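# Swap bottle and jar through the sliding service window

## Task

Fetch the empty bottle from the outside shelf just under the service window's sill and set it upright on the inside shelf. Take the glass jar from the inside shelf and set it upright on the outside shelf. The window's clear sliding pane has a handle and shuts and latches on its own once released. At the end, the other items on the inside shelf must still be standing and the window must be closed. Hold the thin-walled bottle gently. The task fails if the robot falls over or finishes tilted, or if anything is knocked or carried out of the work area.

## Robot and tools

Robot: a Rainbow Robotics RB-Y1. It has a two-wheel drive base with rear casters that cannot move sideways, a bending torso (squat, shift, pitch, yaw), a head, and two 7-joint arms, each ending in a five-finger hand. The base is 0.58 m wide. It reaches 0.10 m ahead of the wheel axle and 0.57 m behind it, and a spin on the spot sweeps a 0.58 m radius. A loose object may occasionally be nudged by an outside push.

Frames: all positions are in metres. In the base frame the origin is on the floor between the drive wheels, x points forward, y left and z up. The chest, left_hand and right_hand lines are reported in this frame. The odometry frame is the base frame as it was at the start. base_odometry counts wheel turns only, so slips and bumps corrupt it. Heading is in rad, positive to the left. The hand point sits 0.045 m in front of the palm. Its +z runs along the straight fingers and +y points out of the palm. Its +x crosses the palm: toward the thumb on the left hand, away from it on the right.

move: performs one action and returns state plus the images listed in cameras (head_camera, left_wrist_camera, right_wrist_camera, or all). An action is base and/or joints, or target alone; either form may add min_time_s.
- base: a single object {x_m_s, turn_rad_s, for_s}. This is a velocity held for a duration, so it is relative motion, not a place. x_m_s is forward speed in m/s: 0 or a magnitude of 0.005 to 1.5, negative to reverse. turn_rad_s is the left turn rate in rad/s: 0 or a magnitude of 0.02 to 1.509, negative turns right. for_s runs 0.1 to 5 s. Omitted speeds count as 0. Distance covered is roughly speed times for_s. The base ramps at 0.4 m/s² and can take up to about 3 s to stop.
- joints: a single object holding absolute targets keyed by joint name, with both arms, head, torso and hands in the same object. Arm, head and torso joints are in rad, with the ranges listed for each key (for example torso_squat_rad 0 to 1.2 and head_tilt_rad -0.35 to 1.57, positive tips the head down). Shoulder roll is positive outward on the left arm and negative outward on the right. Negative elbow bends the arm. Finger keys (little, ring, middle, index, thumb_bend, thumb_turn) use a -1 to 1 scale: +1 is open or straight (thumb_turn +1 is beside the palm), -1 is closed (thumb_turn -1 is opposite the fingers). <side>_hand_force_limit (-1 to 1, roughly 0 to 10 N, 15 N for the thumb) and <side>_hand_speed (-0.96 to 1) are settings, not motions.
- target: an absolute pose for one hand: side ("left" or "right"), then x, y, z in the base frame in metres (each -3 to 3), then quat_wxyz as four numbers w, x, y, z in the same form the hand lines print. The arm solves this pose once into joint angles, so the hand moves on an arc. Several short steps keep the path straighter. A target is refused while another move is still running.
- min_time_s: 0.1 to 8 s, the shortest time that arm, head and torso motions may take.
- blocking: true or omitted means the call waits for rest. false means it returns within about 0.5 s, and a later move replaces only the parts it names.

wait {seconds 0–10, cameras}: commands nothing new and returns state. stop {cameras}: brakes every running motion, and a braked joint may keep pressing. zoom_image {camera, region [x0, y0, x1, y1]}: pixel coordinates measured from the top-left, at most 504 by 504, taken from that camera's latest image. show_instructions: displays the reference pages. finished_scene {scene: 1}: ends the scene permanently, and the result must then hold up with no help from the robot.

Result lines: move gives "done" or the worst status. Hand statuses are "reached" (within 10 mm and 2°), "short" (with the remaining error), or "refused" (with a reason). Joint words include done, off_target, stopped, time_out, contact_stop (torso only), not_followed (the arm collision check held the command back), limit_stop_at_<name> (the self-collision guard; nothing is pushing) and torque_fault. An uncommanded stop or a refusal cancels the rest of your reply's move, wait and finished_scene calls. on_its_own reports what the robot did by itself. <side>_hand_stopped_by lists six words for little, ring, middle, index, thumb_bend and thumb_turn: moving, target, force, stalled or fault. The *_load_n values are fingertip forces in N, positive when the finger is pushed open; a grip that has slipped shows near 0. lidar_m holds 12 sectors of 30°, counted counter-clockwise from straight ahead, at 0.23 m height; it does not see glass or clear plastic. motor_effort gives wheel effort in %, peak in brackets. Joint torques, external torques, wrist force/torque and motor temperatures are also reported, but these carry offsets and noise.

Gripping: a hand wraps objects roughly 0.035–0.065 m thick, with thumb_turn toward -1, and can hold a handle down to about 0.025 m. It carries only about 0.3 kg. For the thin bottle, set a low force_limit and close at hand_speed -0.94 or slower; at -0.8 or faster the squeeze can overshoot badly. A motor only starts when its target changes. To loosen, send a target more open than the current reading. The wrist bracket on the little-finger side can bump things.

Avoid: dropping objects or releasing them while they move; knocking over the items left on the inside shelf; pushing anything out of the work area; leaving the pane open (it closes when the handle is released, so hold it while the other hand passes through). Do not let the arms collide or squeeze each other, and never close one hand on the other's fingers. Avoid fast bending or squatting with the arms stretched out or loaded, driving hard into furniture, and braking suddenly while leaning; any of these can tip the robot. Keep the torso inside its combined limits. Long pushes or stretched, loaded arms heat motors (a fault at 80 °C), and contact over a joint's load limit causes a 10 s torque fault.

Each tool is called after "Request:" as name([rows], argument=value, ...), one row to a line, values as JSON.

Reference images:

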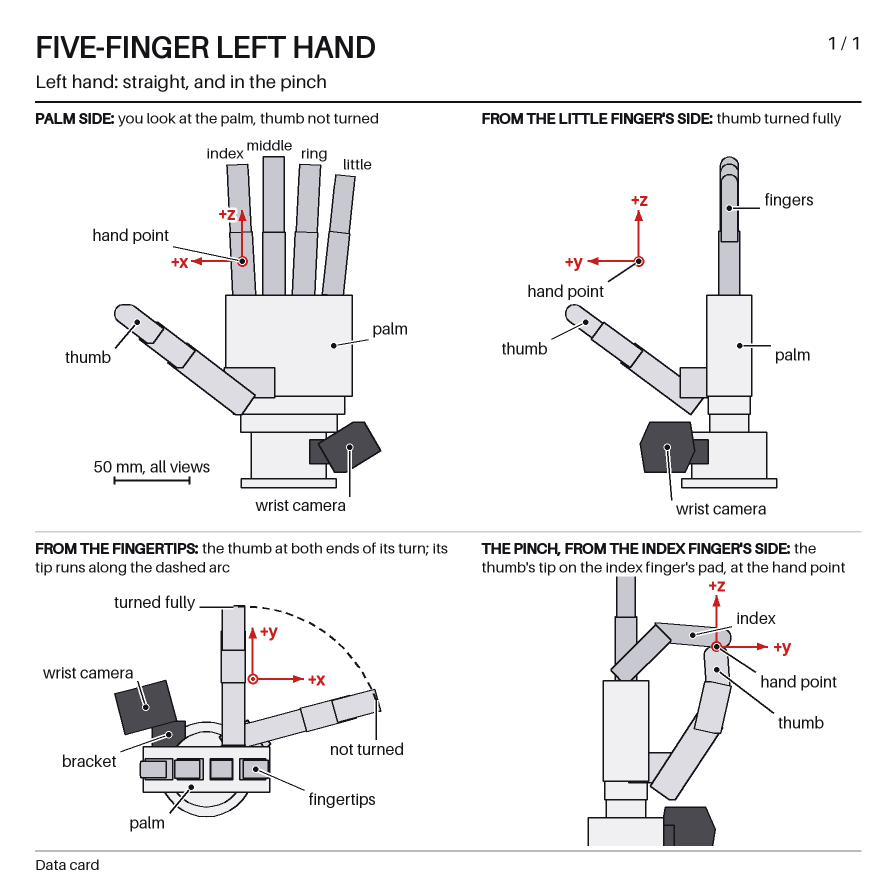

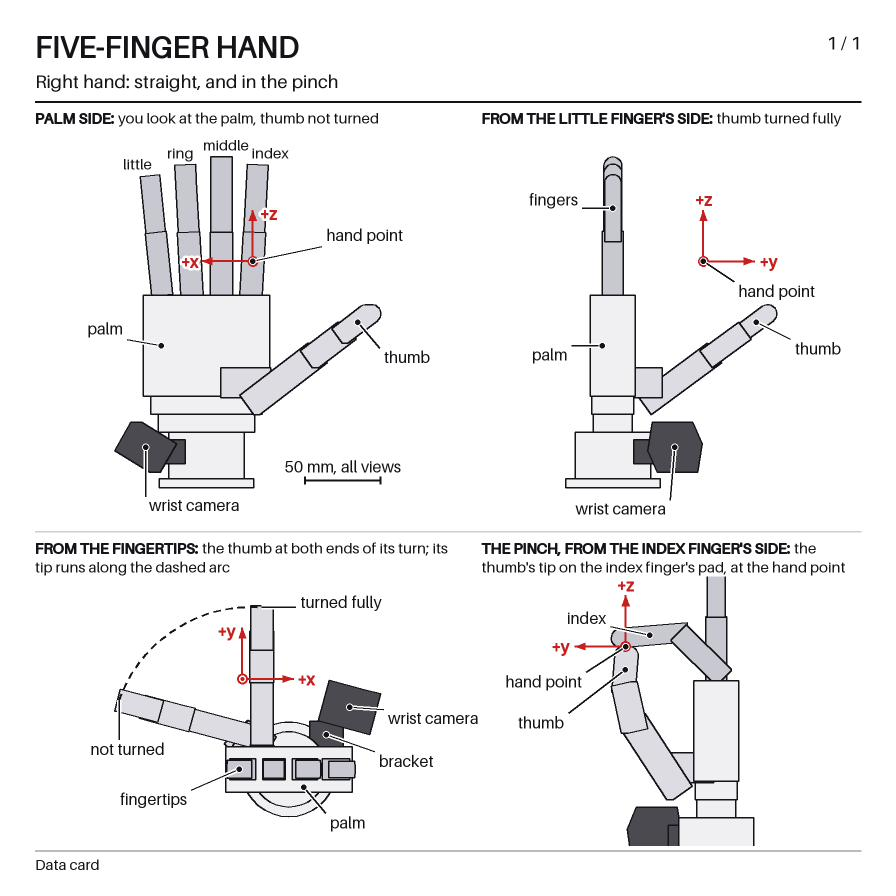

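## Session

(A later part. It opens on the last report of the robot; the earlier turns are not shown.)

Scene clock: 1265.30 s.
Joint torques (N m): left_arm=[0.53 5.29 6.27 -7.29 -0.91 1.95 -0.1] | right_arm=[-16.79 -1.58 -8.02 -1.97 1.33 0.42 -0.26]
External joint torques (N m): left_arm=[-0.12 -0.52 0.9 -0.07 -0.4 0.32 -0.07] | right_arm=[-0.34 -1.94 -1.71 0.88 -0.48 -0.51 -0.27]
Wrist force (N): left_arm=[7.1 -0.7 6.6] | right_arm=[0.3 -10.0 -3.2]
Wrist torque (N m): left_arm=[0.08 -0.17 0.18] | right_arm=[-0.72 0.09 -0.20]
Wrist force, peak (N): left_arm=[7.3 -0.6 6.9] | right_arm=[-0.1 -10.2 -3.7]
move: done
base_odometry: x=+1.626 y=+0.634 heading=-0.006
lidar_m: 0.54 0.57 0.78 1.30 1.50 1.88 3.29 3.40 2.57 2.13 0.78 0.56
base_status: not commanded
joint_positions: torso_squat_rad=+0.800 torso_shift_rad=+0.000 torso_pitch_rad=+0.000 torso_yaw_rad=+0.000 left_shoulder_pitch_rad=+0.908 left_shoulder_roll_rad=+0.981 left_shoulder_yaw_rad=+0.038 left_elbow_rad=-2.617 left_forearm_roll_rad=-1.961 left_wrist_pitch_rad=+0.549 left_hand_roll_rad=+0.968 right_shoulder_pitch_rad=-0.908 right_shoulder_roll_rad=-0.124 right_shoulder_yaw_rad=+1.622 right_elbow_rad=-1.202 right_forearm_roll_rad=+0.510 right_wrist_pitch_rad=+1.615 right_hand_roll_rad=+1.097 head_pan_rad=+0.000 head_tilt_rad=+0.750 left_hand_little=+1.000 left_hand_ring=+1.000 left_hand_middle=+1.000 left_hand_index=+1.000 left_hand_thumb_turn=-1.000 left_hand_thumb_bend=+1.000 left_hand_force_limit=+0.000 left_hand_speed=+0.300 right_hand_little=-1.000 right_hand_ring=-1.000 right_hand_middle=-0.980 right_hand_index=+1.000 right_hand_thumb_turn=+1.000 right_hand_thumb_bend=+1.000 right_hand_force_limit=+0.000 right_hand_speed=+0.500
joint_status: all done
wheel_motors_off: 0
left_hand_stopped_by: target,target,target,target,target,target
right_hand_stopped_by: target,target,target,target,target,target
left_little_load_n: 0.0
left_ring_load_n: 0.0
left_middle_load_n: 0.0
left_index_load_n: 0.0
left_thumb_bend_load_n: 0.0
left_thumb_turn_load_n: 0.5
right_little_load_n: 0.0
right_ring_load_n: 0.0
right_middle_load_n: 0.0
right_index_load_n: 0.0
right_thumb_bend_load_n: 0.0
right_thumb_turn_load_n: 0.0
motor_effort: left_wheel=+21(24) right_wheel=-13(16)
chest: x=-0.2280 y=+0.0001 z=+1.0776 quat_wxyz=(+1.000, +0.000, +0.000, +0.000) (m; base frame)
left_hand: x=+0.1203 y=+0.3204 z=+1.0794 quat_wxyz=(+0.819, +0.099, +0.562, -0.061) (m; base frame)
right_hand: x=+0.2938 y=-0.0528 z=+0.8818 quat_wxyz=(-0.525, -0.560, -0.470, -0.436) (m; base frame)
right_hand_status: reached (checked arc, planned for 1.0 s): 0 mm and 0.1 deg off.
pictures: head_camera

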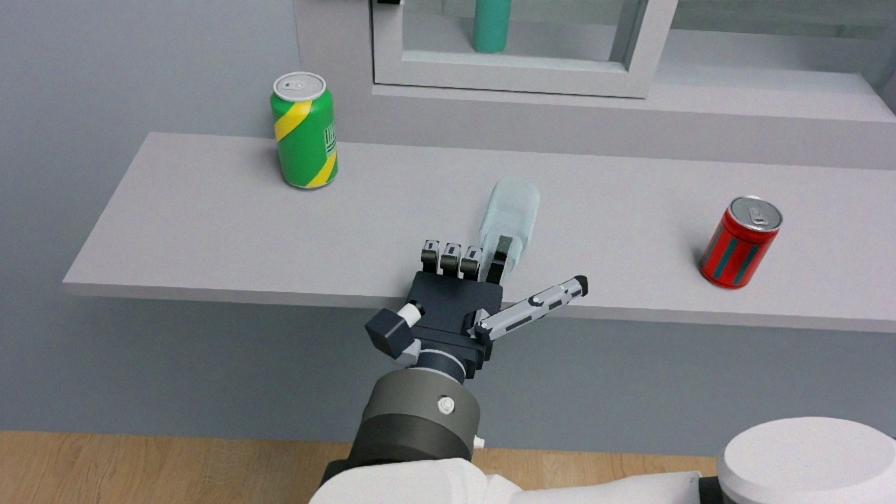

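Request:
move(target={"side": "right", "x": 0.3232, "y": -0.0557, "z": 0.9145, "quat_wxyz": [0.476, 0.6208, 0.4936, 0.3788]}, min_time_s=2.5, cameras=["head_camera"])

Request:
zoom_image(camera="head_camera", region=[400, 150, 620, 350])

Scene clock: 1281.73 s.
Joint torques (N m): left_arm=[0.62 5.65 6.26 -7.47 -0.77 2.03 -0.05] | right_arm=[-18.82 -3.31 -10.07 -3.58 1.65 0.98 0.28]
External joint torques (N m): left_arm=[-0.03 -0.16 0.89 -0.25 -0.26 0.4 -0.02] | right_arm=[-0.77 -2.06 -2.37 -0.05 -0.31 0.5 0.28]
Wrist force (N): left_arm=[7.2 -0.7 6.7] | right_arm=[0.3 -10.7 -1.8]
Wrist torque (N m): left_arm=[0.05 -0.20 0.19] | right_arm=[-0.75 0.12 0.01]
Wrist force, peak (N): left_arm=[7.4 -0.7 6.8] | right_arm=[0.2 -10.8 -3.7]
move: done
base_odometry: x=+1.626 y=+0.634 heading=-0.006
lidar_m: 0.54 0.55 0.77 1.29 1.51 1.88 3.28 3.42 2.59 2.14 0.78 0.57
base_status: not commanded
joint_positions: torso_squat_rad=+0.800 torso_shift_rad=+0.000 torso_pitch_rad=+0.000 torso_yaw_rad=+0.000 left_shoulder_pitch_rad=+0.908 left_shoulder_roll_rad=+0.981 left_shoulder_yaw_rad=+0.038 left_elbow_rad=-2.617 left_forearm_roll_rad=-1.961 left_wrist_pitch_rad=+0.549 left_hand_roll_rad=+0.968 right_shoulder_pitch_rad=-1.003 right_shoulder_roll_rad=-0.208 right_shoulder_yaw_rad=+1.412 right_elbow_rad=-1.406 right_forearm_roll_rad=+0.278 right_wrist_pitch_rad=+1.622 right_hand_roll_rad=+1.318 head_pan_rad=+0.000 head_tilt_rad=+0.750 left_hand_little=+1.000 left_hand_ring=+1.000 left_hand_middle=+1.000 left_hand_index=+1.000 left_hand_thumb_turn=-1.000 left_hand_thumb_bend=+1.000 left_hand_force_limit=+0.000 left_hand_speed=+0.300 right_hand_little=-1.000 right_hand_ring=-1.000 right_hand_middle=-0.980 right_hand_index=+1.000 right_hand_thumb_turn=+1.000 right_hand_thumb_bend=+1.000 right_hand_force_limit=+0.000 right_hand_speed=+0.500
joint_status: all done
wheel_motors_off: 0
left_hand_stopped_by: target,target,target,target,target,target
right_hand_stopped_by: target,target,target,target,target,target
left_little_load_n: 0.0
left_ring_load_n: 0.0
left_middle_load_n: 0.0
left_index_load_n: 0.0
left_thumb_bend_load_n: 0.0
left_thumb_turn_load_n: 0.0
right_little_load_n: 0.0
right_ring_load_n: 0.0
right_middle_load_n: 0.0
right_index_load_n: 0.0
right_thumb_bend_load_n: 0.0
right_thumb_turn_load_n: 0.0
motor_effort: left_wheel=+23(25) right_wheel=-14(17)
chest: x=-0.2280 y=+0.0001 z=+1.0776 quat_wxyz=(+1.000, +0.000, +0.000, +0.000) (m; base frame)
left_hand: x=+0.1203 y=+0.3204 z=+1.0794 quat_wxyz=(+0.819, +0.099, +0.562, -0.061) (m; base frame)
right_hand: x=+0.3230 y=-0.0555 z=+0.9141 quat_wxyz=(-0.476, -0.621, -0.494, -0.379) (m; base frame)
right_hand_status: reached (checked arc, planned for 2.5 s): 0 mm and 0.0 deg off.
pictures: head_camera

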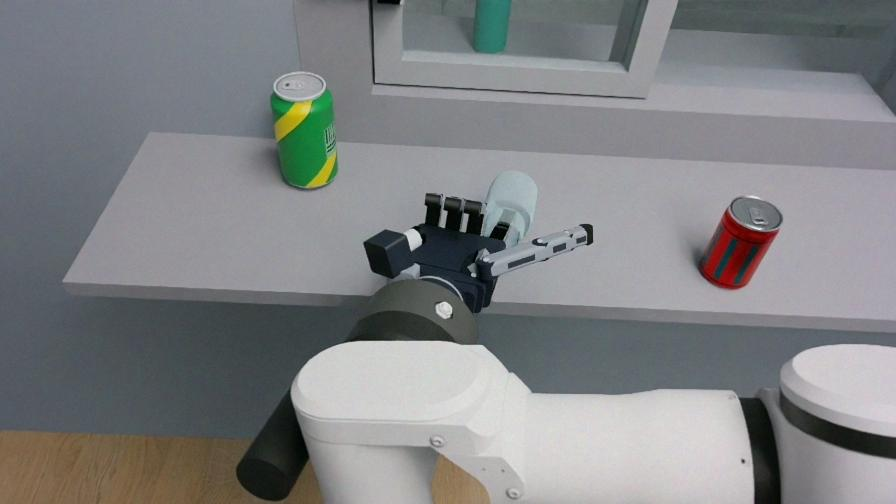

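Scaled by 2.291 from the camera's 896x504 image, which has a finer 1280x720 frame.

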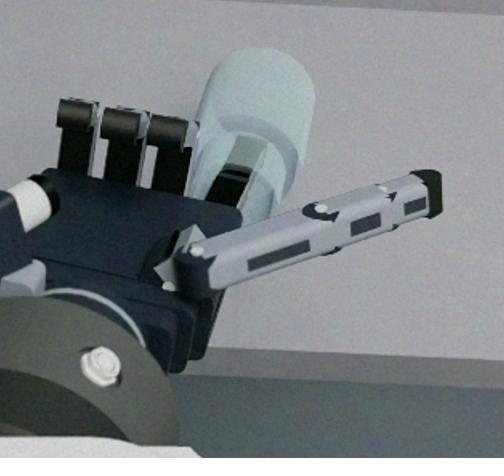

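Request:
move(target={"side": "right", "x": 0.3592, "y": -0.0639, "z": 0.9385, "quat_wxyz": [0.3913, 0.6777, 0.5389, 0.3111]}, min_time_s=2.5, cameras=["head_camera"])

Request:
zoom_image(camera="head_camera", region=[400, 150, 620, 350])

Scene clock: 1287.17 s.
Joint torques (N m): left_arm=[0.36 5.62 5.88 -7.46 -0.89 2.06 -0.1] | right_arm=[-20.69 -4.42 -10.37 -3.86 1.72 -0.49 0.38]
External joint torques (N m): left_arm=[-0.29 -0.19 0.51 -0.24 -0.37 0.43 -0.07] | right_arm=[-0.75 -1.23 -1.86 -0.05 -0.15 -0.46 0.38]
Wrist force (N): left_arm=[7.1 -0.7 6.5] | right_arm=[-0.3 -9.9 -0.1]
Wrist torque (N m): left_arm=[0.08 -0.19 0.18] | right_arm=[-0.78 0.15 0.04]
Wrist force, peak (N): left_arm=[7.3 -0.8 6.9] | right_arm=[0.4 -11.1 -1.9]
move: done
base_odometry: x=+1.626 y=+0.634 heading=-0.006
lidar_m: 0.54 0.57 0.78 1.31 1.49 1.88 3.29 3.41 2.59 2.12 0.77 0.56
base_status: not commanded
joint_positions: torso_squat_rad=+0.800 torso_shift_rad=+0.000 torso_pitch_rad=+0.000 torso_yaw_rad=+0.000 left_shoulder_pitch_rad=+0.908 left_shoulder_roll_rad=+0.981 left_shoulder_yaw_rad=+0.038 left_elbow_rad=-2.617 left_forearm_roll_rad=-1.961 left_wrist_pitch_rad=+0.549 left_hand_roll_rad=+0.968 right_shoulder_pitch_rad=-1.093 right_shoulder_roll_rad=-0.290 right_shoulder_yaw_rad=+1.149 right_elbow_rad=-1.486 right_forearm_roll_rad=-0.052 right_wrist_pitch_rad=+1.587 right_hand_roll_rad=+1.579 head_pan_rad=+0.000 head_tilt_rad=+0.750 left_hand_little=+1.000 left_hand_ring=+1.000 left_hand_middle=+1.000 left_hand_index=+1.000 left_hand_thumb_turn=-1.000 left_hand_thumb_bend=+1.000 left_hand_force_limit=+0.000 left_hand_speed=+0.300 right_hand_little=-1.000 right_hand_ring=-1.000 right_hand_middle=-0.980 right_hand_index=+1.000 right_hand_thumb_turn=+1.000 right_hand_thumb_bend=+1.000 right_hand_force_limit=+0.000 right_hand_speed=+0.500
joint_status: all done
wheel_motors_off: 0
left_hand_stopped_by: target,target,target,target,target,target
right_hand_stopped_by: target,target,target,target,target,target
left_little_load_n: 0.0
left_ring_load_n: 0.0
left_middle_load_n: -0.5
left_index_load_n: 0.0
left_thumb_bend_load_n: 0.0
left_thumb_turn_load_n: 0.0
right_little_load_n: 0.0
right_ring_load_n: 0.0
right_middle_load_n: 0.0
right_index_load_n: 0.0
right_thumb_bend_load_n: 0.0
right_thumb_turn_load_n: 0.0
motor_effort: left_wheel=+22(25) right_wheel=-13(17)
chest: x=-0.2280 y=+0.0001 z=+1.0776 quat_wxyz=(+1.000, +0.000, +0.000, +0.000) (m; base frame)
left_hand: x=+0.1203 y=+0.3204 z=+1.0794 quat_wxyz=(+0.819, +0.099, +0.562, -0.061) (m; base frame)
right_hand: x=+0.3589 y=-0.0638 z=+0.9381 quat_wxyz=(-0.391, -0.678, -0.539, -0.311) (m; base frame)
right_hand_status: reached (checked arc, planned for 2.5 s): 0 mm and 0.0 deg off.
pictures: head_camera

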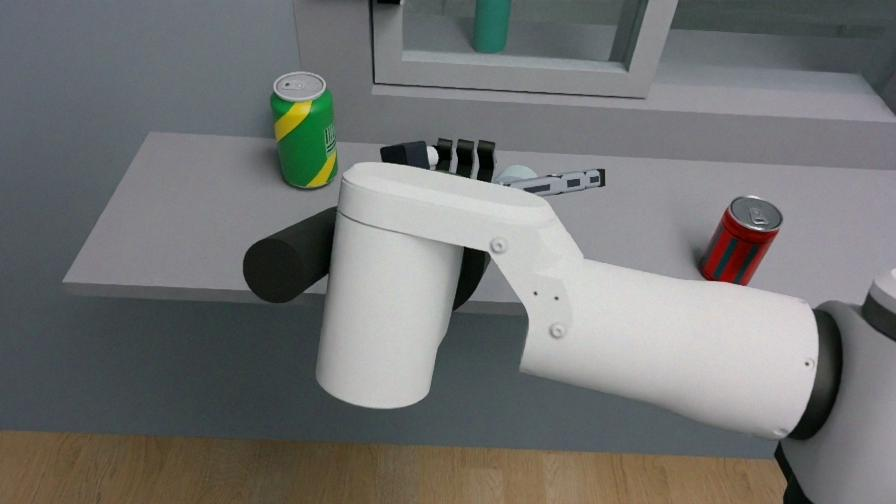

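Scaled by 2.291 from the camera's 896x504 image, which has a finer 1280x720 frame.

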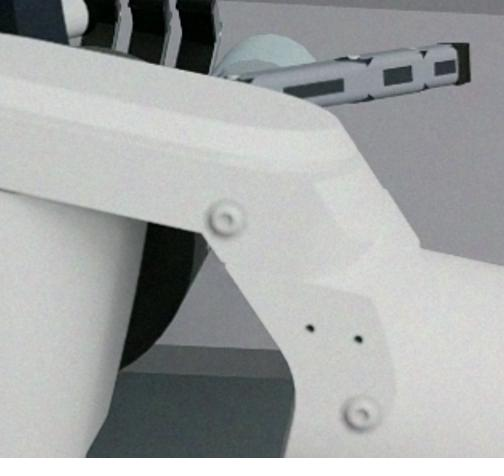

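Request:
move(target={"side": "left", "x": 0.2, "y": 0.27, "z": 0.98, "quat_wxyz": [0, 0.7071, 0, 0.7071]}, min_time_s=2.5, cameras=["left_wrist_camera"])

Scene clock: 1295.60 s.
Joint torques (N m): left_arm=[-3.65 4.88 6.02 -8.83 -0.7 1.85 0.02] | right_arm=[-20.2 -4.72 -10.47 -3.5 1.66 -0.34 0.17]
External joint torques (N m): left_arm=[-0.63 -1.09 1.03 -0.03 -0.42 0.14 -0.01] | right_arm=[-0.26 -1.53 -1.95 0.31 -0.21 -0.31 0.16]
Wrist force (N): left_arm=[-3.5 0.3 8.6] | right_arm=[-0.3 -9.9 -0.5]
Wrist torque (N m): left_arm=[0.05 0.60 -0.45] | right_arm=[-0.82 0.14 0.02]
Wrist force, peak (N): left_arm=[7.3 -1.0 6.7] | right_arm=[-0.2 -10.4 -0.1]
move: done
base_odometry: x=+1.626 y=+0.634 heading=-0.006
lidar_m: 0.53 0.55 0.77 1.33 1.49 1.88 3.28 3.42 2.58 2.14 0.77 0.55
base_status: not commanded
joint_positions: torso_squat_rad=+0.800 torso_shift_rad=+0.000 torso_pitch_rad=+0.000 torso_yaw_rad=+0.000 left_shoulder_pitch_rad=+0.507 left_shoulder_roll_rad=+0.495 left_shoulder_yaw_rad=+0.067 left_elbow_rad=-2.283 left_forearm_roll_rad=-3.141 left_wrist_pitch_rad=-0.220 left_hand_roll_rad=-1.062 right_shoulder_pitch_rad=-1.093 right_shoulder_roll_rad=-0.290 right_shoulder_yaw_rad=+1.149 right_elbow_rad=-1.486 right_forearm_roll_rad=-0.052 right_wrist_pitch_rad=+1.587 right_hand_roll_rad=+1.579 head_pan_rad=+0.000 head_tilt_rad=+0.750 left_hand_little=+1.000 left_hand_ring=+1.000 left_hand_middle=+1.000 left_hand_index=+1.000 left_hand_thumb_turn=-1.000 left_hand_thumb_bend=+1.000 left_hand_force_limit=+0.000 left_hand_speed=+0.300 right_hand_little=-1.000 right_hand_ring=-1.000 right_hand_middle=-0.980 right_hand_index=+1.000 right_hand_thumb_turn=+1.000 right_hand_thumb_bend=+1.000 right_hand_force_limit=+0.000 right_hand_speed=+0.500
joint_status: all done
wheel_motors_off: 0
left_hand_stopped_by: target,target,target,target,target,target
right_hand_stopped_by: target,target,target,target,target,target
left_little_load_n: 0.0
left_ring_load_n: 0.0
left_middle_load_n: 0.0
left_index_load_n: 0.0
left_thumb_bend_load_n: 0.0
left_thumb_turn_load_n: 0.0
right_little_load_n: 0.0
right_ring_load_n: 0.0
right_middle_load_n: -0.5
right_index_load_n: 0.0
right_thumb_bend_load_n: 0.0
right_thumb_turn_load_n: 0.0
motor_effort: left_wheel=+21(25) right_wheel=-14(18)
chest: x=-0.2280 y=+0.0001 z=+1.0776 quat_wxyz=(+1.000, +0.000, +0.000, +0.000) (m; base frame)
left_hand: x=+0.2002 y=+0.2702 z=+0.9800 quat_wxyz=(+0.003, +0.712, -0.002, +0.703) (m; base frame)
left_hand_status: reached (checked arc, planned for 2.5 s): 0 mm and 0.8 deg off.
right_hand: x=+0.3590 y=-0.0638 z=+0.9381 quat_wxyz=(-0.391, -0.678, -0.539, -0.311) (m; base frame)
pictures: left_wrist_camera

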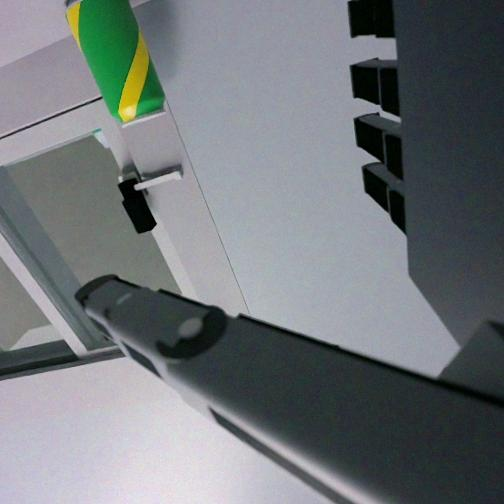

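Request:
move(target={"side": "right", "x": 0.4003, "y": -0.0734, "z": 0.953, "quat_wxyz": [0.2995, 0.7231, 0.5749, 0.2381]}, min_time_s=2.5)

Request:
move(target={"side": "right", "x": 0.4435, "y": -0.0834, "z": 0.956, "quat_wxyz": [0.2025, 0.7559, 0.601, 0.161]}, min_time_s=2.5, cameras=["head_camera", "right_wrist_camera"])

Scene clock: 1303.10 s.
Joint torques (N m): left_arm=[-3.82 4.8 6.37 -8.69 -0.61 1.98 -0.02] | right_arm=[-21.92 -3.72 -9.69 -3.04 1.37 -0.87 0.1]
External joint torques (N m): left_arm=[-0.8 -1.16 1.38 0.1 -0.33 0.27 -0.05] | right_arm=[0.39 1.6 -1.89 1.01 -0.16 -0.41 0.1]
Wrist force (N): left_arm=[-3.6 0.4 9.1] | right_arm=[-0.2 -8.4 0.7]
Wrist torque (N m): left_arm=[0.05 0.61 -0.45] | right_arm=[-0.76 0.09 0.06]
Wrist force, peak (N): left_arm=[-3.7 0.4 9.0] | right_arm=[-0.2 -10.4 -0.4]
move: done
base_odometry: x=+1.626 y=+0.634 heading=-0.006
lidar_m: 0.53 0.56 0.76 1.31 1.51 1.88 3.27 3.42 2.59 2.14 0.76 0.56
base_status: not commanded
joint_positions: torso_squat_rad=+0.800 torso_shift_rad=+0.000 torso_pitch_rad=+0.000 torso_yaw_rad=+0.000 left_shoulder_pitch_rad=+0.507 left_shoulder_roll_rad=+0.495 left_shoulder_yaw_rad=+0.067 left_elbow_rad=-2.283 left_forearm_roll_rad=-3.141 left_wrist_pitch_rad=-0.220 left_hand_roll_rad=-1.062 right_shoulder_pitch_rad=-1.225 right_shoulder_roll_rad=-0.282 right_shoulder_yaw_rad=+0.903 right_elbow_rad=-1.261 right_forearm_roll_rad=-0.377 right_wrist_pitch_rad=+1.534 right_hand_roll_rad=+1.863 head_pan_rad=+0.000 head_tilt_rad=+0.750 left_hand_little=+1.000 left_hand_ring=+1.000 left_hand_middle=+1.000 left_hand_index=+1.000 left_hand_thumb_turn=-1.000 left_hand_thumb_bend=+1.000 left_hand_force_limit=+0.000 left_hand_speed=+0.300 right_hand_little=-1.000 right_hand_ring=-1.000 right_hand_middle=-0.980 right_hand_index=+1.000 right_hand_thumb_turn=+1.000 right_hand_thumb_bend=+1.000 right_hand_force_limit=+0.000 right_hand_speed=+0.500
joint_status: all done
wheel_motors_off: 0
left_hand_stopped_by: target,target,target,target,target,target
right_hand_stopped_by: target,target,target,target,target,target
left_little_load_n: 0.0
left_ring_load_n: 0.0
left_middle_load_n: 0.0
left_index_load_n: 0.0
left_thumb_bend_load_n: 0.0
left_thumb_turn_load_n: -0.5
right_little_load_n: 0.0
right_ring_load_n: 0.0
right_middle_load_n: 0.0
right_index_load_n: 0.0
right_thumb_bend_load_n: 0.0
right_thumb_turn_load_n: 0.0
motor_effort: left_wheel=+22(24) right_wheel=-15(18)
chest: x=-0.2280 y=+0.0001 z=+1.0776 quat_wxyz=(+1.000, +0.000, +0.000, +0.000) (m; base frame)
left_hand: x=+0.2002 y=+0.2702 z=+0.9800 quat_wxyz=(+0.003, +0.712, -0.002, +0.703) (m; base frame)
right_hand: x=+0.4000 y=-0.0738 z=+0.9528 quat_wxyz=(-0.299, -0.723, -0.575, -0.239) (m; base frame)
right_hand_status: reached (checked arc, planned for 2.5 s): 1 mm and 0.1 deg off.
pictures: none

Scene clock: 1305.93 s.
Joint torques (N m): left_arm=[-3.66 4.81 6.36 -8.83 -0.7 1.83 0.11] | right_arm=[-23.74 -7.45 -4.27 -3.97 0.74 -1.13 0.32]
External joint torques (N m): left_arm=[-0.64 -1.16 1.37 -0.04 -0.42 0.13 0.08] | right_arm=[0.91 1.36 -1.57 0.95 -0.2 -0.38 0.32]
Wrist force (N): left_arm=[-3.6 0.2 8.8] | right_arm=[-0.3 -7.6 1.3]
Wrist torque (N m): left_arm=[0.03 0.61 -0.46] | right_arm=[-0.78 0.07 0.11]
Wrist force, peak (N): left_arm=[-3.7 0.3 9.0] | right_arm=[-0.9 -9.1 0.8]
move: done
base_odometry: x=+1.626 y=+0.634 heading=-0.006
lidar_m: 0.53 0.58 0.79 1.32 1.51 1.87 3.29 3.43 2.59 2.13 0.77 0.56
base_status: not commanded
joint_positions: torso_squat_rad=+0.800 torso_shift_rad=+0.000 torso_pitch_rad=+0.000 torso_yaw_rad=+0.000 left_shoulder_pitch_rad=+0.507 left_shoulder_roll_rad=+0.495 left_shoulder_yaw_rad=+0.067 left_elbow_rad=-2.283 left_forearm_roll_rad=-3.141 left_wrist_pitch_rad=-0.220 left_hand_roll_rad=-1.062 right_shoulder_pitch_rad=-1.550 right_shoulder_roll_rad=-0.109 right_shoulder_yaw_rad=+0.682 right_elbow_rad=-0.443 right_forearm_roll_rad=-0.637 right_wrist_pitch_rad=+1.339 right_hand_roll_rad=+2.301 head_pan_rad=+0.000 head_tilt_rad=+0.750 left_hand_little=+1.000 left_hand_ring=+1.000 left_hand_middle=+1.000 left_hand_index=+1.000 left_hand_thumb_turn=-1.000 left_hand_thumb_bend=+1.000 left_hand_force_limit=+0.000 left_hand_speed=+0.300 right_hand_little=-1.000 right_hand_ring=-1.000 right_hand_middle=-0.980 right_hand_index=+1.000 right_hand_thumb_turn=+1.000 right_hand_thumb_bend=+1.000 right_hand_force_limit=+0.000 right_hand_speed=+0.500
joint_status: all done
wheel_motors_off: 0
left_hand_stopped_by: target,target,target,target,target,target
right_hand_stopped_by: target,target,target,target,target,target
left_little_load_n: 0.0
left_ring_load_n: 0.0
left_middle_load_n: 0.0
left_index_load_n: 0.0
left_thumb_bend_load_n: 0.0
left_thumb_turn_load_n: -0.5
right_little_load_n: 0.0
right_ring_load_n: 0.0
right_middle_load_n: 0.0
right_index_load_n: 0.0
right_thumb_bend_load_n: 0.0
right_thumb_turn_load_n: 0.0
motor_effort: left_wheel=+23(25) right_wheel=-14(17)
chest: x=-0.2280 y=+0.0001 z=+1.0776 quat_wxyz=(+1.000, +0.000, +0.000, +0.000) (m; base frame)
left_hand: x=+0.2002 y=+0.2702 z=+0.9800 quat_wxyz=(+0.003, +0.712, -0.002, +0.703) (m; base frame)
right_hand: x=+0.4428 y=-0.0840 z=+0.9558 quat_wxyz=(-0.204, -0.754, -0.602, -0.165) (m; base frame)
right_hand_status: reached (checked arc, planned for 2.5 s): 1 mm and 0.5 deg off.
pictures: head_camera, right_wrist_camera

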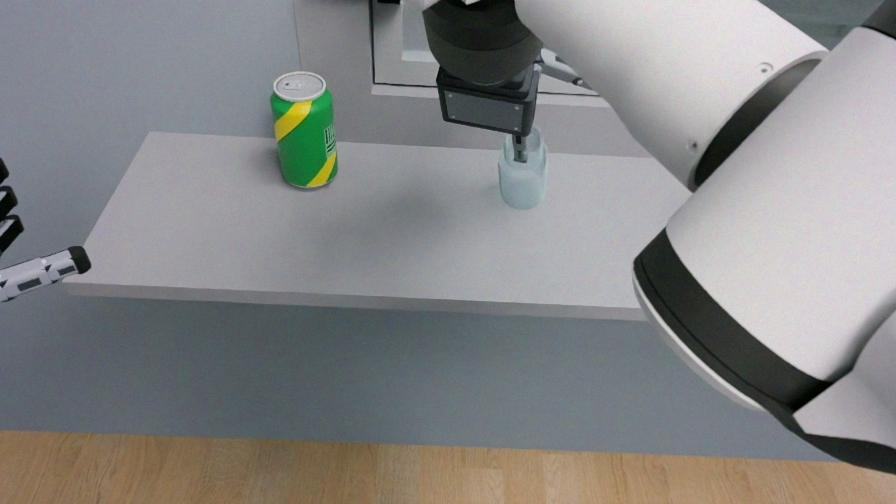

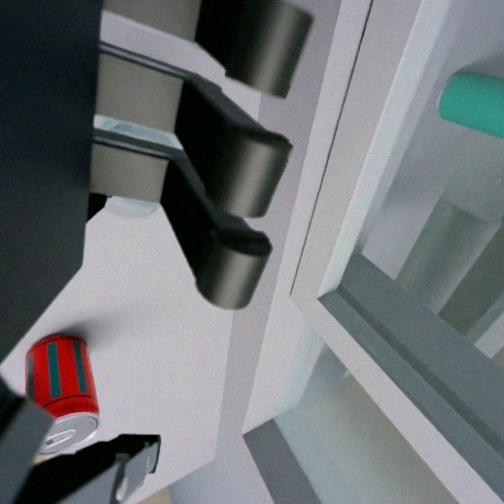

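Request:
zoom_image(camera="head_camera", region=[430, 60, 630, 240])

Scaled by 2.520 from the camera's 896x504 image, which has a finer 1280x720 frame.

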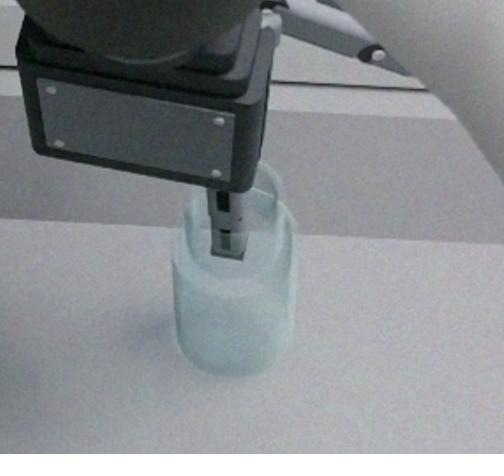

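Request:
move(target={"side": "right", "x": 0.4302, "y": -0.0808, "z": 0.9784, "quat_wxyz": [0.204, 0.754, 0.602, 0.165]}, min_time_s=1.5, cameras=["head_camera"])

Request:
zoom_image(camera="head_camera", region=[430, 60, 630, 240])

Request:
move(target={"side": "right", "x": 0.4136, "y": -0.077, "z": 1.008, "quat_wxyz": [0.204, 0.754, 0.602, 0.165]}, min_time_s=1.5, cameras=["head_camera"])

Request:
zoom_image(camera="head_camera", region=[430, 60, 630, 240])

Scene clock: 1317.80 s.
Joint torques (N m): left_arm=[-3.49 5.32 5.97 -8.65 -0.71 1.9 0.06] | right_arm=[-21.27 -9.37 -5.78 -4.53 0.63 -0.33 -0.34]
External joint torques (N m): left_arm=[-0.47 -0.65 0.98 0.14 -0.43 0.19 0.03] | right_arm=[3.18 -0.75 -1.91 0.25 -0.36 0.35 -0.34]
Wrist force (N): left_arm=[-3.8 0.2 8.7] | right_arm=[-0.1 -7.3 1.5]
Wrist torque (N m): left_arm=[0.03 0.65 -0.47] | right_arm=[-0.76 0.07 -0.07]
Wrist force, peak (N): left_arm=[-3.7 0.4 9.1] | right_arm=[-0.3 -7.7 1.5]
move: done
base_odometry: x=+1.626 y=+0.634 heading=-0.006
lidar_m: 0.54 0.57 0.77 1.31 1.50 1.87 3.29 3.42 2.58 2.14 0.78 0.56
base_status: not commanded
joint_positions: torso_squat_rad=+0.800 torso_shift_rad=+0.000 torso_pitch_rad=+0.000 torso_yaw_rad=+0.000 left_shoulder_pitch_rad=+0.507 left_shoulder_roll_rad=+0.495 left_shoulder_yaw_rad=+0.067 left_elbow_rad=-2.283 left_forearm_roll_rad=-3.141 left_wrist_pitch_rad=-0.220 left_hand_roll_rad=-1.062 right_shoulder_pitch_rad=-1.535 right_shoulder_roll_rad=-0.159 right_shoulder_yaw_rad=+0.682 right_elbow_rad=-0.612 right_forearm_roll_rad=-0.640 right_wrist_pitch_rad=+1.470 right_hand_roll_rad=+2.246 head_pan_rad=+0.000 head_tilt_rad=+0.750 left_hand_little=+1.000 left_hand_ring=+1.000 left_hand_middle=+1.000 left_hand_index=+1.000 left_hand_thumb_turn=-1.000 left_hand_thumb_bend=+1.000 left_hand_force_limit=+0.000 left_hand_speed=+0.300 right_hand_little=-1.000 right_hand_ring=-1.000 right_hand_middle=-0.980 right_hand_index=+1.000 right_hand_thumb_turn=+1.000 right_hand_thumb_bend=+1.000 right_hand_force_limit=+0.000 right_hand_speed=+0.500
joint_status: all done
wheel_motors_off: 0
left_hand_stopped_by: target,target,target,target,target,target
right_hand_stopped_by: target,target,target,target,target,target
left_little_load_n: 0.0
left_ring_load_n: 0.0
left_middle_load_n: 0.0
left_index_load_n: 0.0
left_thumb_bend_load_n: 0.0
left_thumb_turn_load_n: 0.0
right_little_load_n: 0.0
right_ring_load_n: 0.0
right_middle_load_n: 0.0
right_index_load_n: 0.0
right_thumb_bend_load_n: 0.0
right_thumb_turn_load_n: 0.0
motor_effort: left_wheel=+20(25) right_wheel=-12(19)
chest: x=-0.2280 y=+0.0001 z=+1.0776 quat_wxyz=(+1.000, +0.000, +0.000, +0.000) (m; base frame)
left_hand: x=+0.2002 y=+0.2702 z=+0.9800 quat_wxyz=(+0.003, +0.712, -0.002, +0.703) (m; base frame)
right_hand: x=+0.4299 y=-0.0809 z=+0.9784 quat_wxyz=(-0.204, -0.756, -0.601, -0.159) (m; base frame)
right_hand_status: reached (checked arc, planned for 1.5 s): 0 mm and 0.8 deg off.
pictures: head_camera

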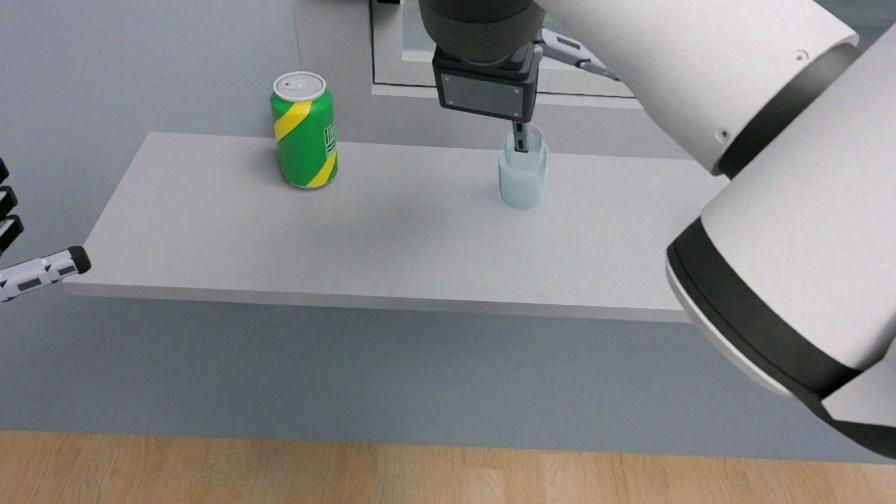

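Scaled by 2.520 from the camera's 896x504 image, which has a finer 1280x720 frame.

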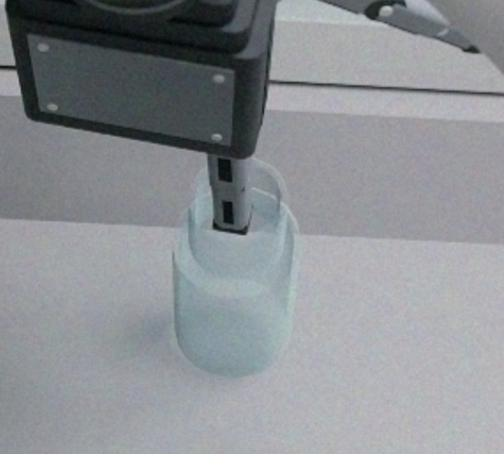

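Scene clock: 1319.63 s.
Joint torques (N m): left_arm=[-3.78 4.77 6.13 -8.86 -0.68 1.98 0.01] | right_arm=[-20.85 -9.86 -7.32 -4.3 0.68 -0.53 -0.03]
External joint torques (N m): left_arm=[-0.76 -1.2 1.14 -0.06 -0.4 0.27 -0.02] | right_arm=[3.2 -1.49 -2.22 0.21 -0.34 0.1 -0.03]
Wrist force (N): left_arm=[-3.7 0.3 8.7] | right_arm=[-0.2 -7.7 1.1]
Wrist torque (N m): left_arm=[0.03 0.62 -0.47] | right_arm=[-0.77 0.06 -0.10]
Wrist force, peak (N): left_arm=[-3.5 0.3 9.1] | right_arm=[0.0 -7.8 1.2]
move: done
base_odometry: x=+1.626 y=+0.634 heading=-0.006
lidar_m: 0.53 0.56 0.78 1.29 1.50 1.88 3.28 3.43 2.60 2.15 0.79 0.56
base_status: not commanded
joint_positions: torso_squat_rad=+0.800 torso_shift_rad=+0.000 torso_pitch_rad=+0.000 torso_yaw_rad=+0.000 left_shoulder_pitch_rad=+0.507 left_shoulder_roll_rad=+0.495 left_shoulder_yaw_rad=+0.067 left_elbow_rad=-2.283 left_forearm_roll_rad=-3.141 left_wrist_pitch_rad=-0.220 left_hand_roll_rad=-1.062 right_shoulder_pitch_rad=-1.521 right_shoulder_roll_rad=-0.217 right_shoulder_yaw_rad=+0.670 right_elbow_rad=-0.809 right_forearm_roll_rad=-0.651 right_wrist_pitch_rad=+1.606 right_hand_roll_rad=+2.187 head_pan_rad=+0.000 head_tilt_rad=+0.750 left_hand_little=+1.000 left_hand_ring=+1.000 left_hand_middle=+1.000 left_hand_index=+1.000 left_hand_thumb_turn=-1.000 left_hand_thumb_bend=+1.000 left_hand_force_limit=+0.000 left_hand_speed=+0.300 right_hand_little=-1.000 right_hand_ring=-1.000 right_hand_middle=-0.980 right_hand_index=+1.000 right_hand_thumb_turn=+1.000 right_hand_thumb_bend=+1.000 right_hand_force_limit=+0.000 right_hand_speed=+0.500
joint_status: all done
wheel_motors_off: 0
left_hand_stopped_by: target,target,target,target,target,target
right_hand_stopped_by: target,target,target,target,target,target
left_little_load_n: 0.0
left_ring_load_n: 0.0
left_middle_load_n: 0.0
left_index_load_n: 0.0
left_thumb_bend_load_n: 0.0
left_thumb_turn_load_n: -0.5
right_little_load_n: 0.0
right_ring_load_n: 0.0
right_middle_load_n: 0.0
right_index_load_n: 0.0
right_thumb_bend_load_n: 0.0
right_thumb_turn_load_n: 0.5
motor_effort: left_wheel=+22(25) right_wheel=-16(18)
chest: x=-0.2280 y=+0.0001 z=+1.0776 quat_wxyz=(+1.000, +0.000, +0.000, +0.000) (m; base frame)
left_hand: x=+0.2002 y=+0.2702 z=+0.9800 quat_wxyz=(+0.003, +0.712, -0.002, +0.703) (m; base frame)
right_hand: x=+0.4133 y=-0.0771 z=+1.0080 quat_wxyz=(-0.204, -0.755, -0.602, -0.161) (m; base frame)
right_hand_status: reached (checked arc, planned for 1.5 s): 0 mm and 0.4 deg off.
pictures: head_camera

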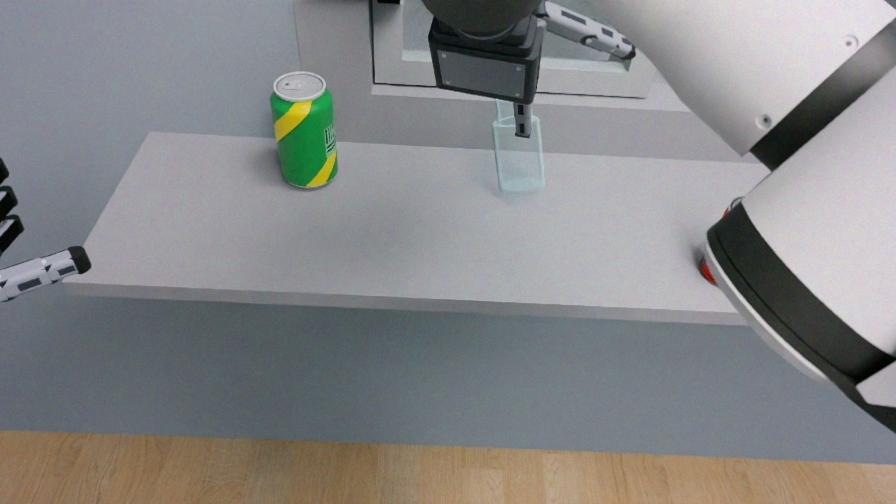

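Scaled by 2.520 from the camera's 896x504 image, which has a finer 1280x720 frame.

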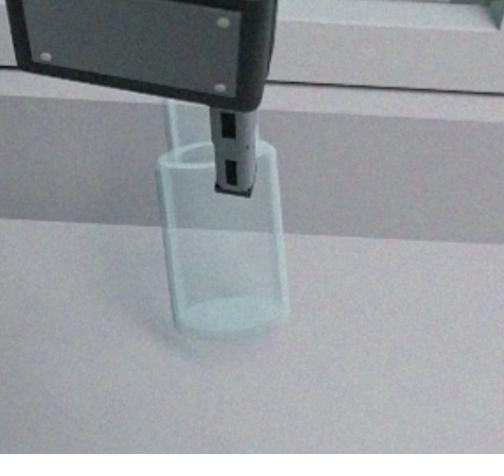

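Request:
move(target={"side": "right", "x": 0.4133, "y": -0.0771, "z": 0.99, "quat_wxyz": [0.204, 0.755, 0.602, 0.161]}, min_time_s=1.5, cameras=["head_camera"])

Request:
zoom_image(camera="head_camera", region=[430, 60, 630, 240])

Scene clock: 1332.13 s.
Joint torques (N m): left_arm=[-3.94 4.85 6.27 -8.79 -0.76 1.95 0.17] | right_arm=[-20.42 -5.72 -4.78 -4.54 1.1 -0.96 0.03]
External joint torques (N m): left_arm=[-0.92 -1.11 1.28 0.01 -0.48 0.24 0.14] | right_arm=[3.61 2.31 0.49 0.03 0.06 -0.34 0.03]
Wrist force (N): left_arm=[-3.7 0.3 8.7] | right_arm=[-0.2 -7.7 1.3]
Wrist torque (N m): left_arm=[0.05 0.63 -0.46] | right_arm=[-0.76 0.07 -0.10]
Wrist force, peak (N): left_arm=[-3.9 0.3 9.0] | right_arm=[0.1 -7.9 1.5]
move: done
base_odometry: x=+1.626 y=+0.634 heading=-0.006
lidar_m: 0.53 0.56 0.77 1.31 1.50 1.88 3.28 3.42 2.59 2.15 0.77 0.56
base_status: not commanded
joint_positions: torso_squat_rad=+0.800 torso_shift_rad=+0.000 torso_pitch_rad=+0.000 torso_yaw_rad=+0.000 left_shoulder_pitch_rad=+0.507 left_shoulder_roll_rad=+0.495 left_shoulder_yaw_rad=+0.067 left_elbow_rad=-2.283 left_forearm_roll_rad=-3.141 left_wrist_pitch_rad=-0.220 left_hand_roll_rad=-1.062 right_shoulder_pitch_rad=-1.480 right_shoulder_roll_rad=-0.215 right_shoulder_yaw_rad=+0.685 right_elbow_rad=-0.834 right_forearm_roll_rad=-0.639 right_wrist_pitch_rad=+1.589 right_hand_roll_rad=+2.170 head_pan_rad=+0.000 head_tilt_rad=+0.750 left_hand_little=+1.000 left_hand_ring=+1.000 left_hand_middle=+1.000 left_hand_index=+1.000 left_hand_thumb_turn=-1.000 left_hand_thumb_bend=+1.000 left_hand_force_limit=+0.000 left_hand_speed=+0.300 right_hand_little=-1.000 right_hand_ring=-1.000 right_hand_middle=-0.980 right_hand_index=+1.000 right_hand_thumb_turn=+1.000 right_hand_thumb_bend=+1.000 right_hand_force_limit=+0.000 right_hand_speed=+0.500
joint_status: all done
wheel_motors_off: 0
left_hand_stopped_by: target,target,target,target,target,target
right_hand_stopped_by: target,target,target,target,target,target
left_little_load_n: 0.0
left_ring_load_n: 0.0
left_middle_load_n: 0.0
left_index_load_n: 0.0
left_thumb_bend_load_n: 0.0
left_thumb_turn_load_n: 0.0
right_little_load_n: 0.0
right_ring_load_n: 0.5
right_middle_load_n: 0.0
right_index_load_n: 0.0
right_thumb_bend_load_n: 0.0
right_thumb_turn_load_n: 0.0
motor_effort: left_wheel=+24(25) right_wheel=-14(18)
chest: x=-0.2280 y=+0.0001 z=+1.0776 quat_wxyz=(+1.000, +0.000, +0.000, +0.000) (m; base frame)
left_hand: x=+0.2002 y=+0.2702 z=+0.9800 quat_wxyz=(+0.003, +0.712, -0.002, +0.703) (m; base frame)
right_hand: x=+0.4126 y=-0.0772 z=+0.9905 quat_wxyz=(-0.203, -0.755, -0.602, -0.160) (m; base frame)
right_hand_status: reached (checked arc, planned for 1.5 s): 1 mm and 0.1 deg off.
pictures: head_camera

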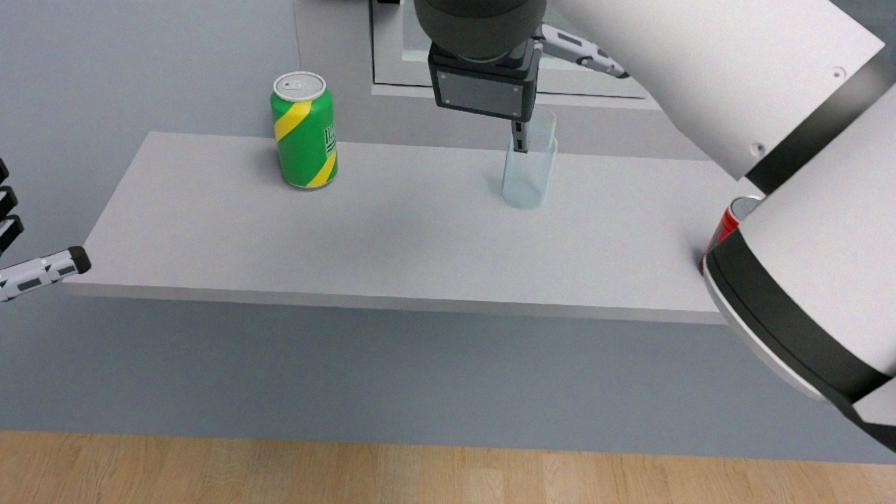

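Scaled by 2.520 from the camera's 896x504 image, which has a finer 1280x720 frame.

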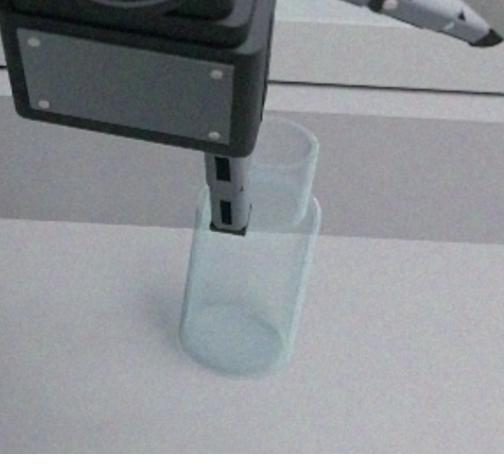

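Request:
move(target={"side": "right", "x": 0.37, "y": -0.07, "z": 1.03, "quat_wxyz": [0.204, 0.755, 0.602, 0.161]}, min_time_s=1.5, cameras=["head_camera"])

Request:
zoom_image(camera="head_camera", region=[430, 60, 630, 240])

Scene clock: 1342.47 s.
Joint torques (N m): left_arm=[-3.71 5.04 6.25 -8.69 -0.62 1.9 0.15] | right_arm=[-19.69 -8.82 -8.49 -3.53 0.9 -0.31 -0.03]
External joint torques (N m): left_arm=[-0.69 -0.92 1.25 0.1 -0.34 0.2 0.12] | right_arm=[3.21 -1.23 -1.91 0.41 -0.15 0.19 -0.03]
Wrist force (N): left_arm=[-3.6 0.3 8.6] | right_arm=[-0.1 -7.5 1.8]
Wrist torque (N m): left_arm=[0.06 0.61 -0.46] | right_arm=[-0.81 0.02 -0.06]
Wrist force, peak (N): left_arm=[-3.9 0.2 9.0] | right_arm=[0.2 -8.0 1.5]
move: done
base_odometry: x=+1.626 y=+0.634 heading=-0.006
lidar_m: 0.53 0.56 0.77 1.32 1.51 1.87 3.28 3.43 2.59 2.13 0.78 0.56
base_status: not commanded
joint_positions: torso_squat_rad=+0.800 torso_shift_rad=+0.000 torso_pitch_rad=+0.000 torso_yaw_rad=+0.000 left_shoulder_pitch_rad=+0.507 left_shoulder_roll_rad=+0.495 left_shoulder_yaw_rad=+0.067 left_elbow_rad=-2.283 left_forearm_roll_rad=-3.141 left_wrist_pitch_rad=-0.220 left_hand_roll_rad=-1.062 right_shoulder_pitch_rad=-1.474 right_shoulder_roll_rad=-0.270 right_shoulder_yaw_rad=+0.660 right_elbow_rad=-1.109 right_forearm_roll_rad=-0.672 right_wrist_pitch_rad=+1.815 right_hand_roll_rad=+2.060 head_pan_rad=+0.000 head_tilt_rad=+0.750 left_hand_little=+1.000 left_hand_ring=+1.000 left_hand_middle=+1.000 left_hand_index=+1.000 left_hand_thumb_turn=-1.000 left_hand_thumb_bend=+1.000 left_hand_force_limit=+0.000 left_hand_speed=+0.300 right_hand_little=-1.000 right_hand_ring=-1.000 right_hand_middle=-0.980 right_hand_index=+1.000 right_hand_thumb_turn=+1.000 right_hand_thumb_bend=+1.000 right_hand_force_limit=+0.000 right_hand_speed=+0.500
joint_status: all done
wheel_motors_off: 0
left_hand_stopped_by: target,target,target,target,target,target
right_hand_stopped_by: target,target,target,target,target,target
left_little_load_n: 0.0
left_ring_load_n: 0.0
left_middle_load_n: 0.0
left_index_load_n: 0.0
left_thumb_bend_load_n: 0.0
left_thumb_turn_load_n: -0.5
right_little_load_n: 0.0
right_ring_load_n: 0.0
right_middle_load_n: 0.0
right_index_load_n: 0.0
right_thumb_bend_load_n: 0.0
right_thumb_turn_load_n: 0.0
motor_effort: left_wheel=+22(24) right_wheel=-15(17)
chest: x=-0.2280 y=+0.0001 z=+1.0776 quat_wxyz=(+1.000, +0.000, +0.000, +0.000) (m; base frame)
left_hand: x=+0.2002 y=+0.2702 z=+0.9800 quat_wxyz=(+0.003, +0.712, -0.002, +0.703) (m; base frame)
right_hand: x=+0.3700 y=-0.0706 z=+1.0300 quat_wxyz=(-0.204, -0.757, -0.601, -0.154) (m; base frame)
right_hand_status: reached (checked arc, planned for 1.5 s): 1 mm and 0.8 deg off.
pictures: head_camera

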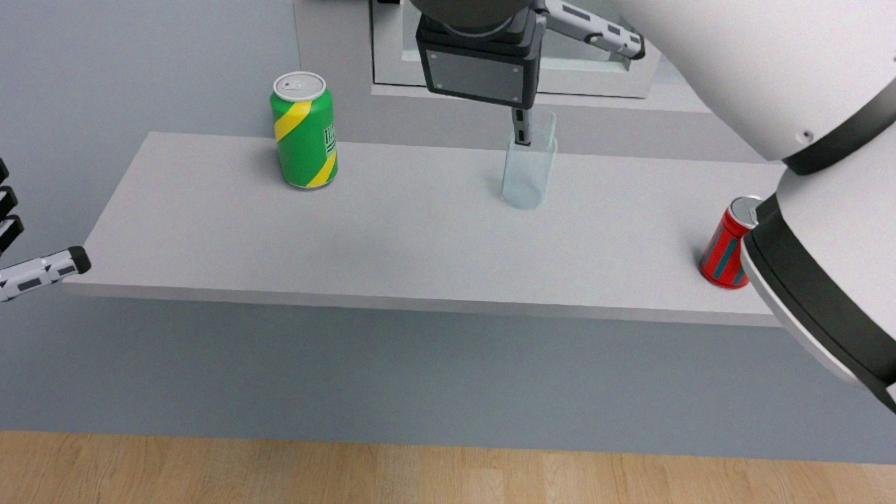

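Scaled by 2.520 from the camera's 896x504 image, which has a finer 1280x720 frame.

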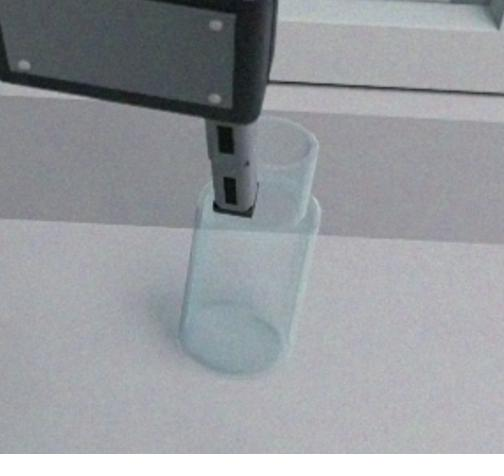

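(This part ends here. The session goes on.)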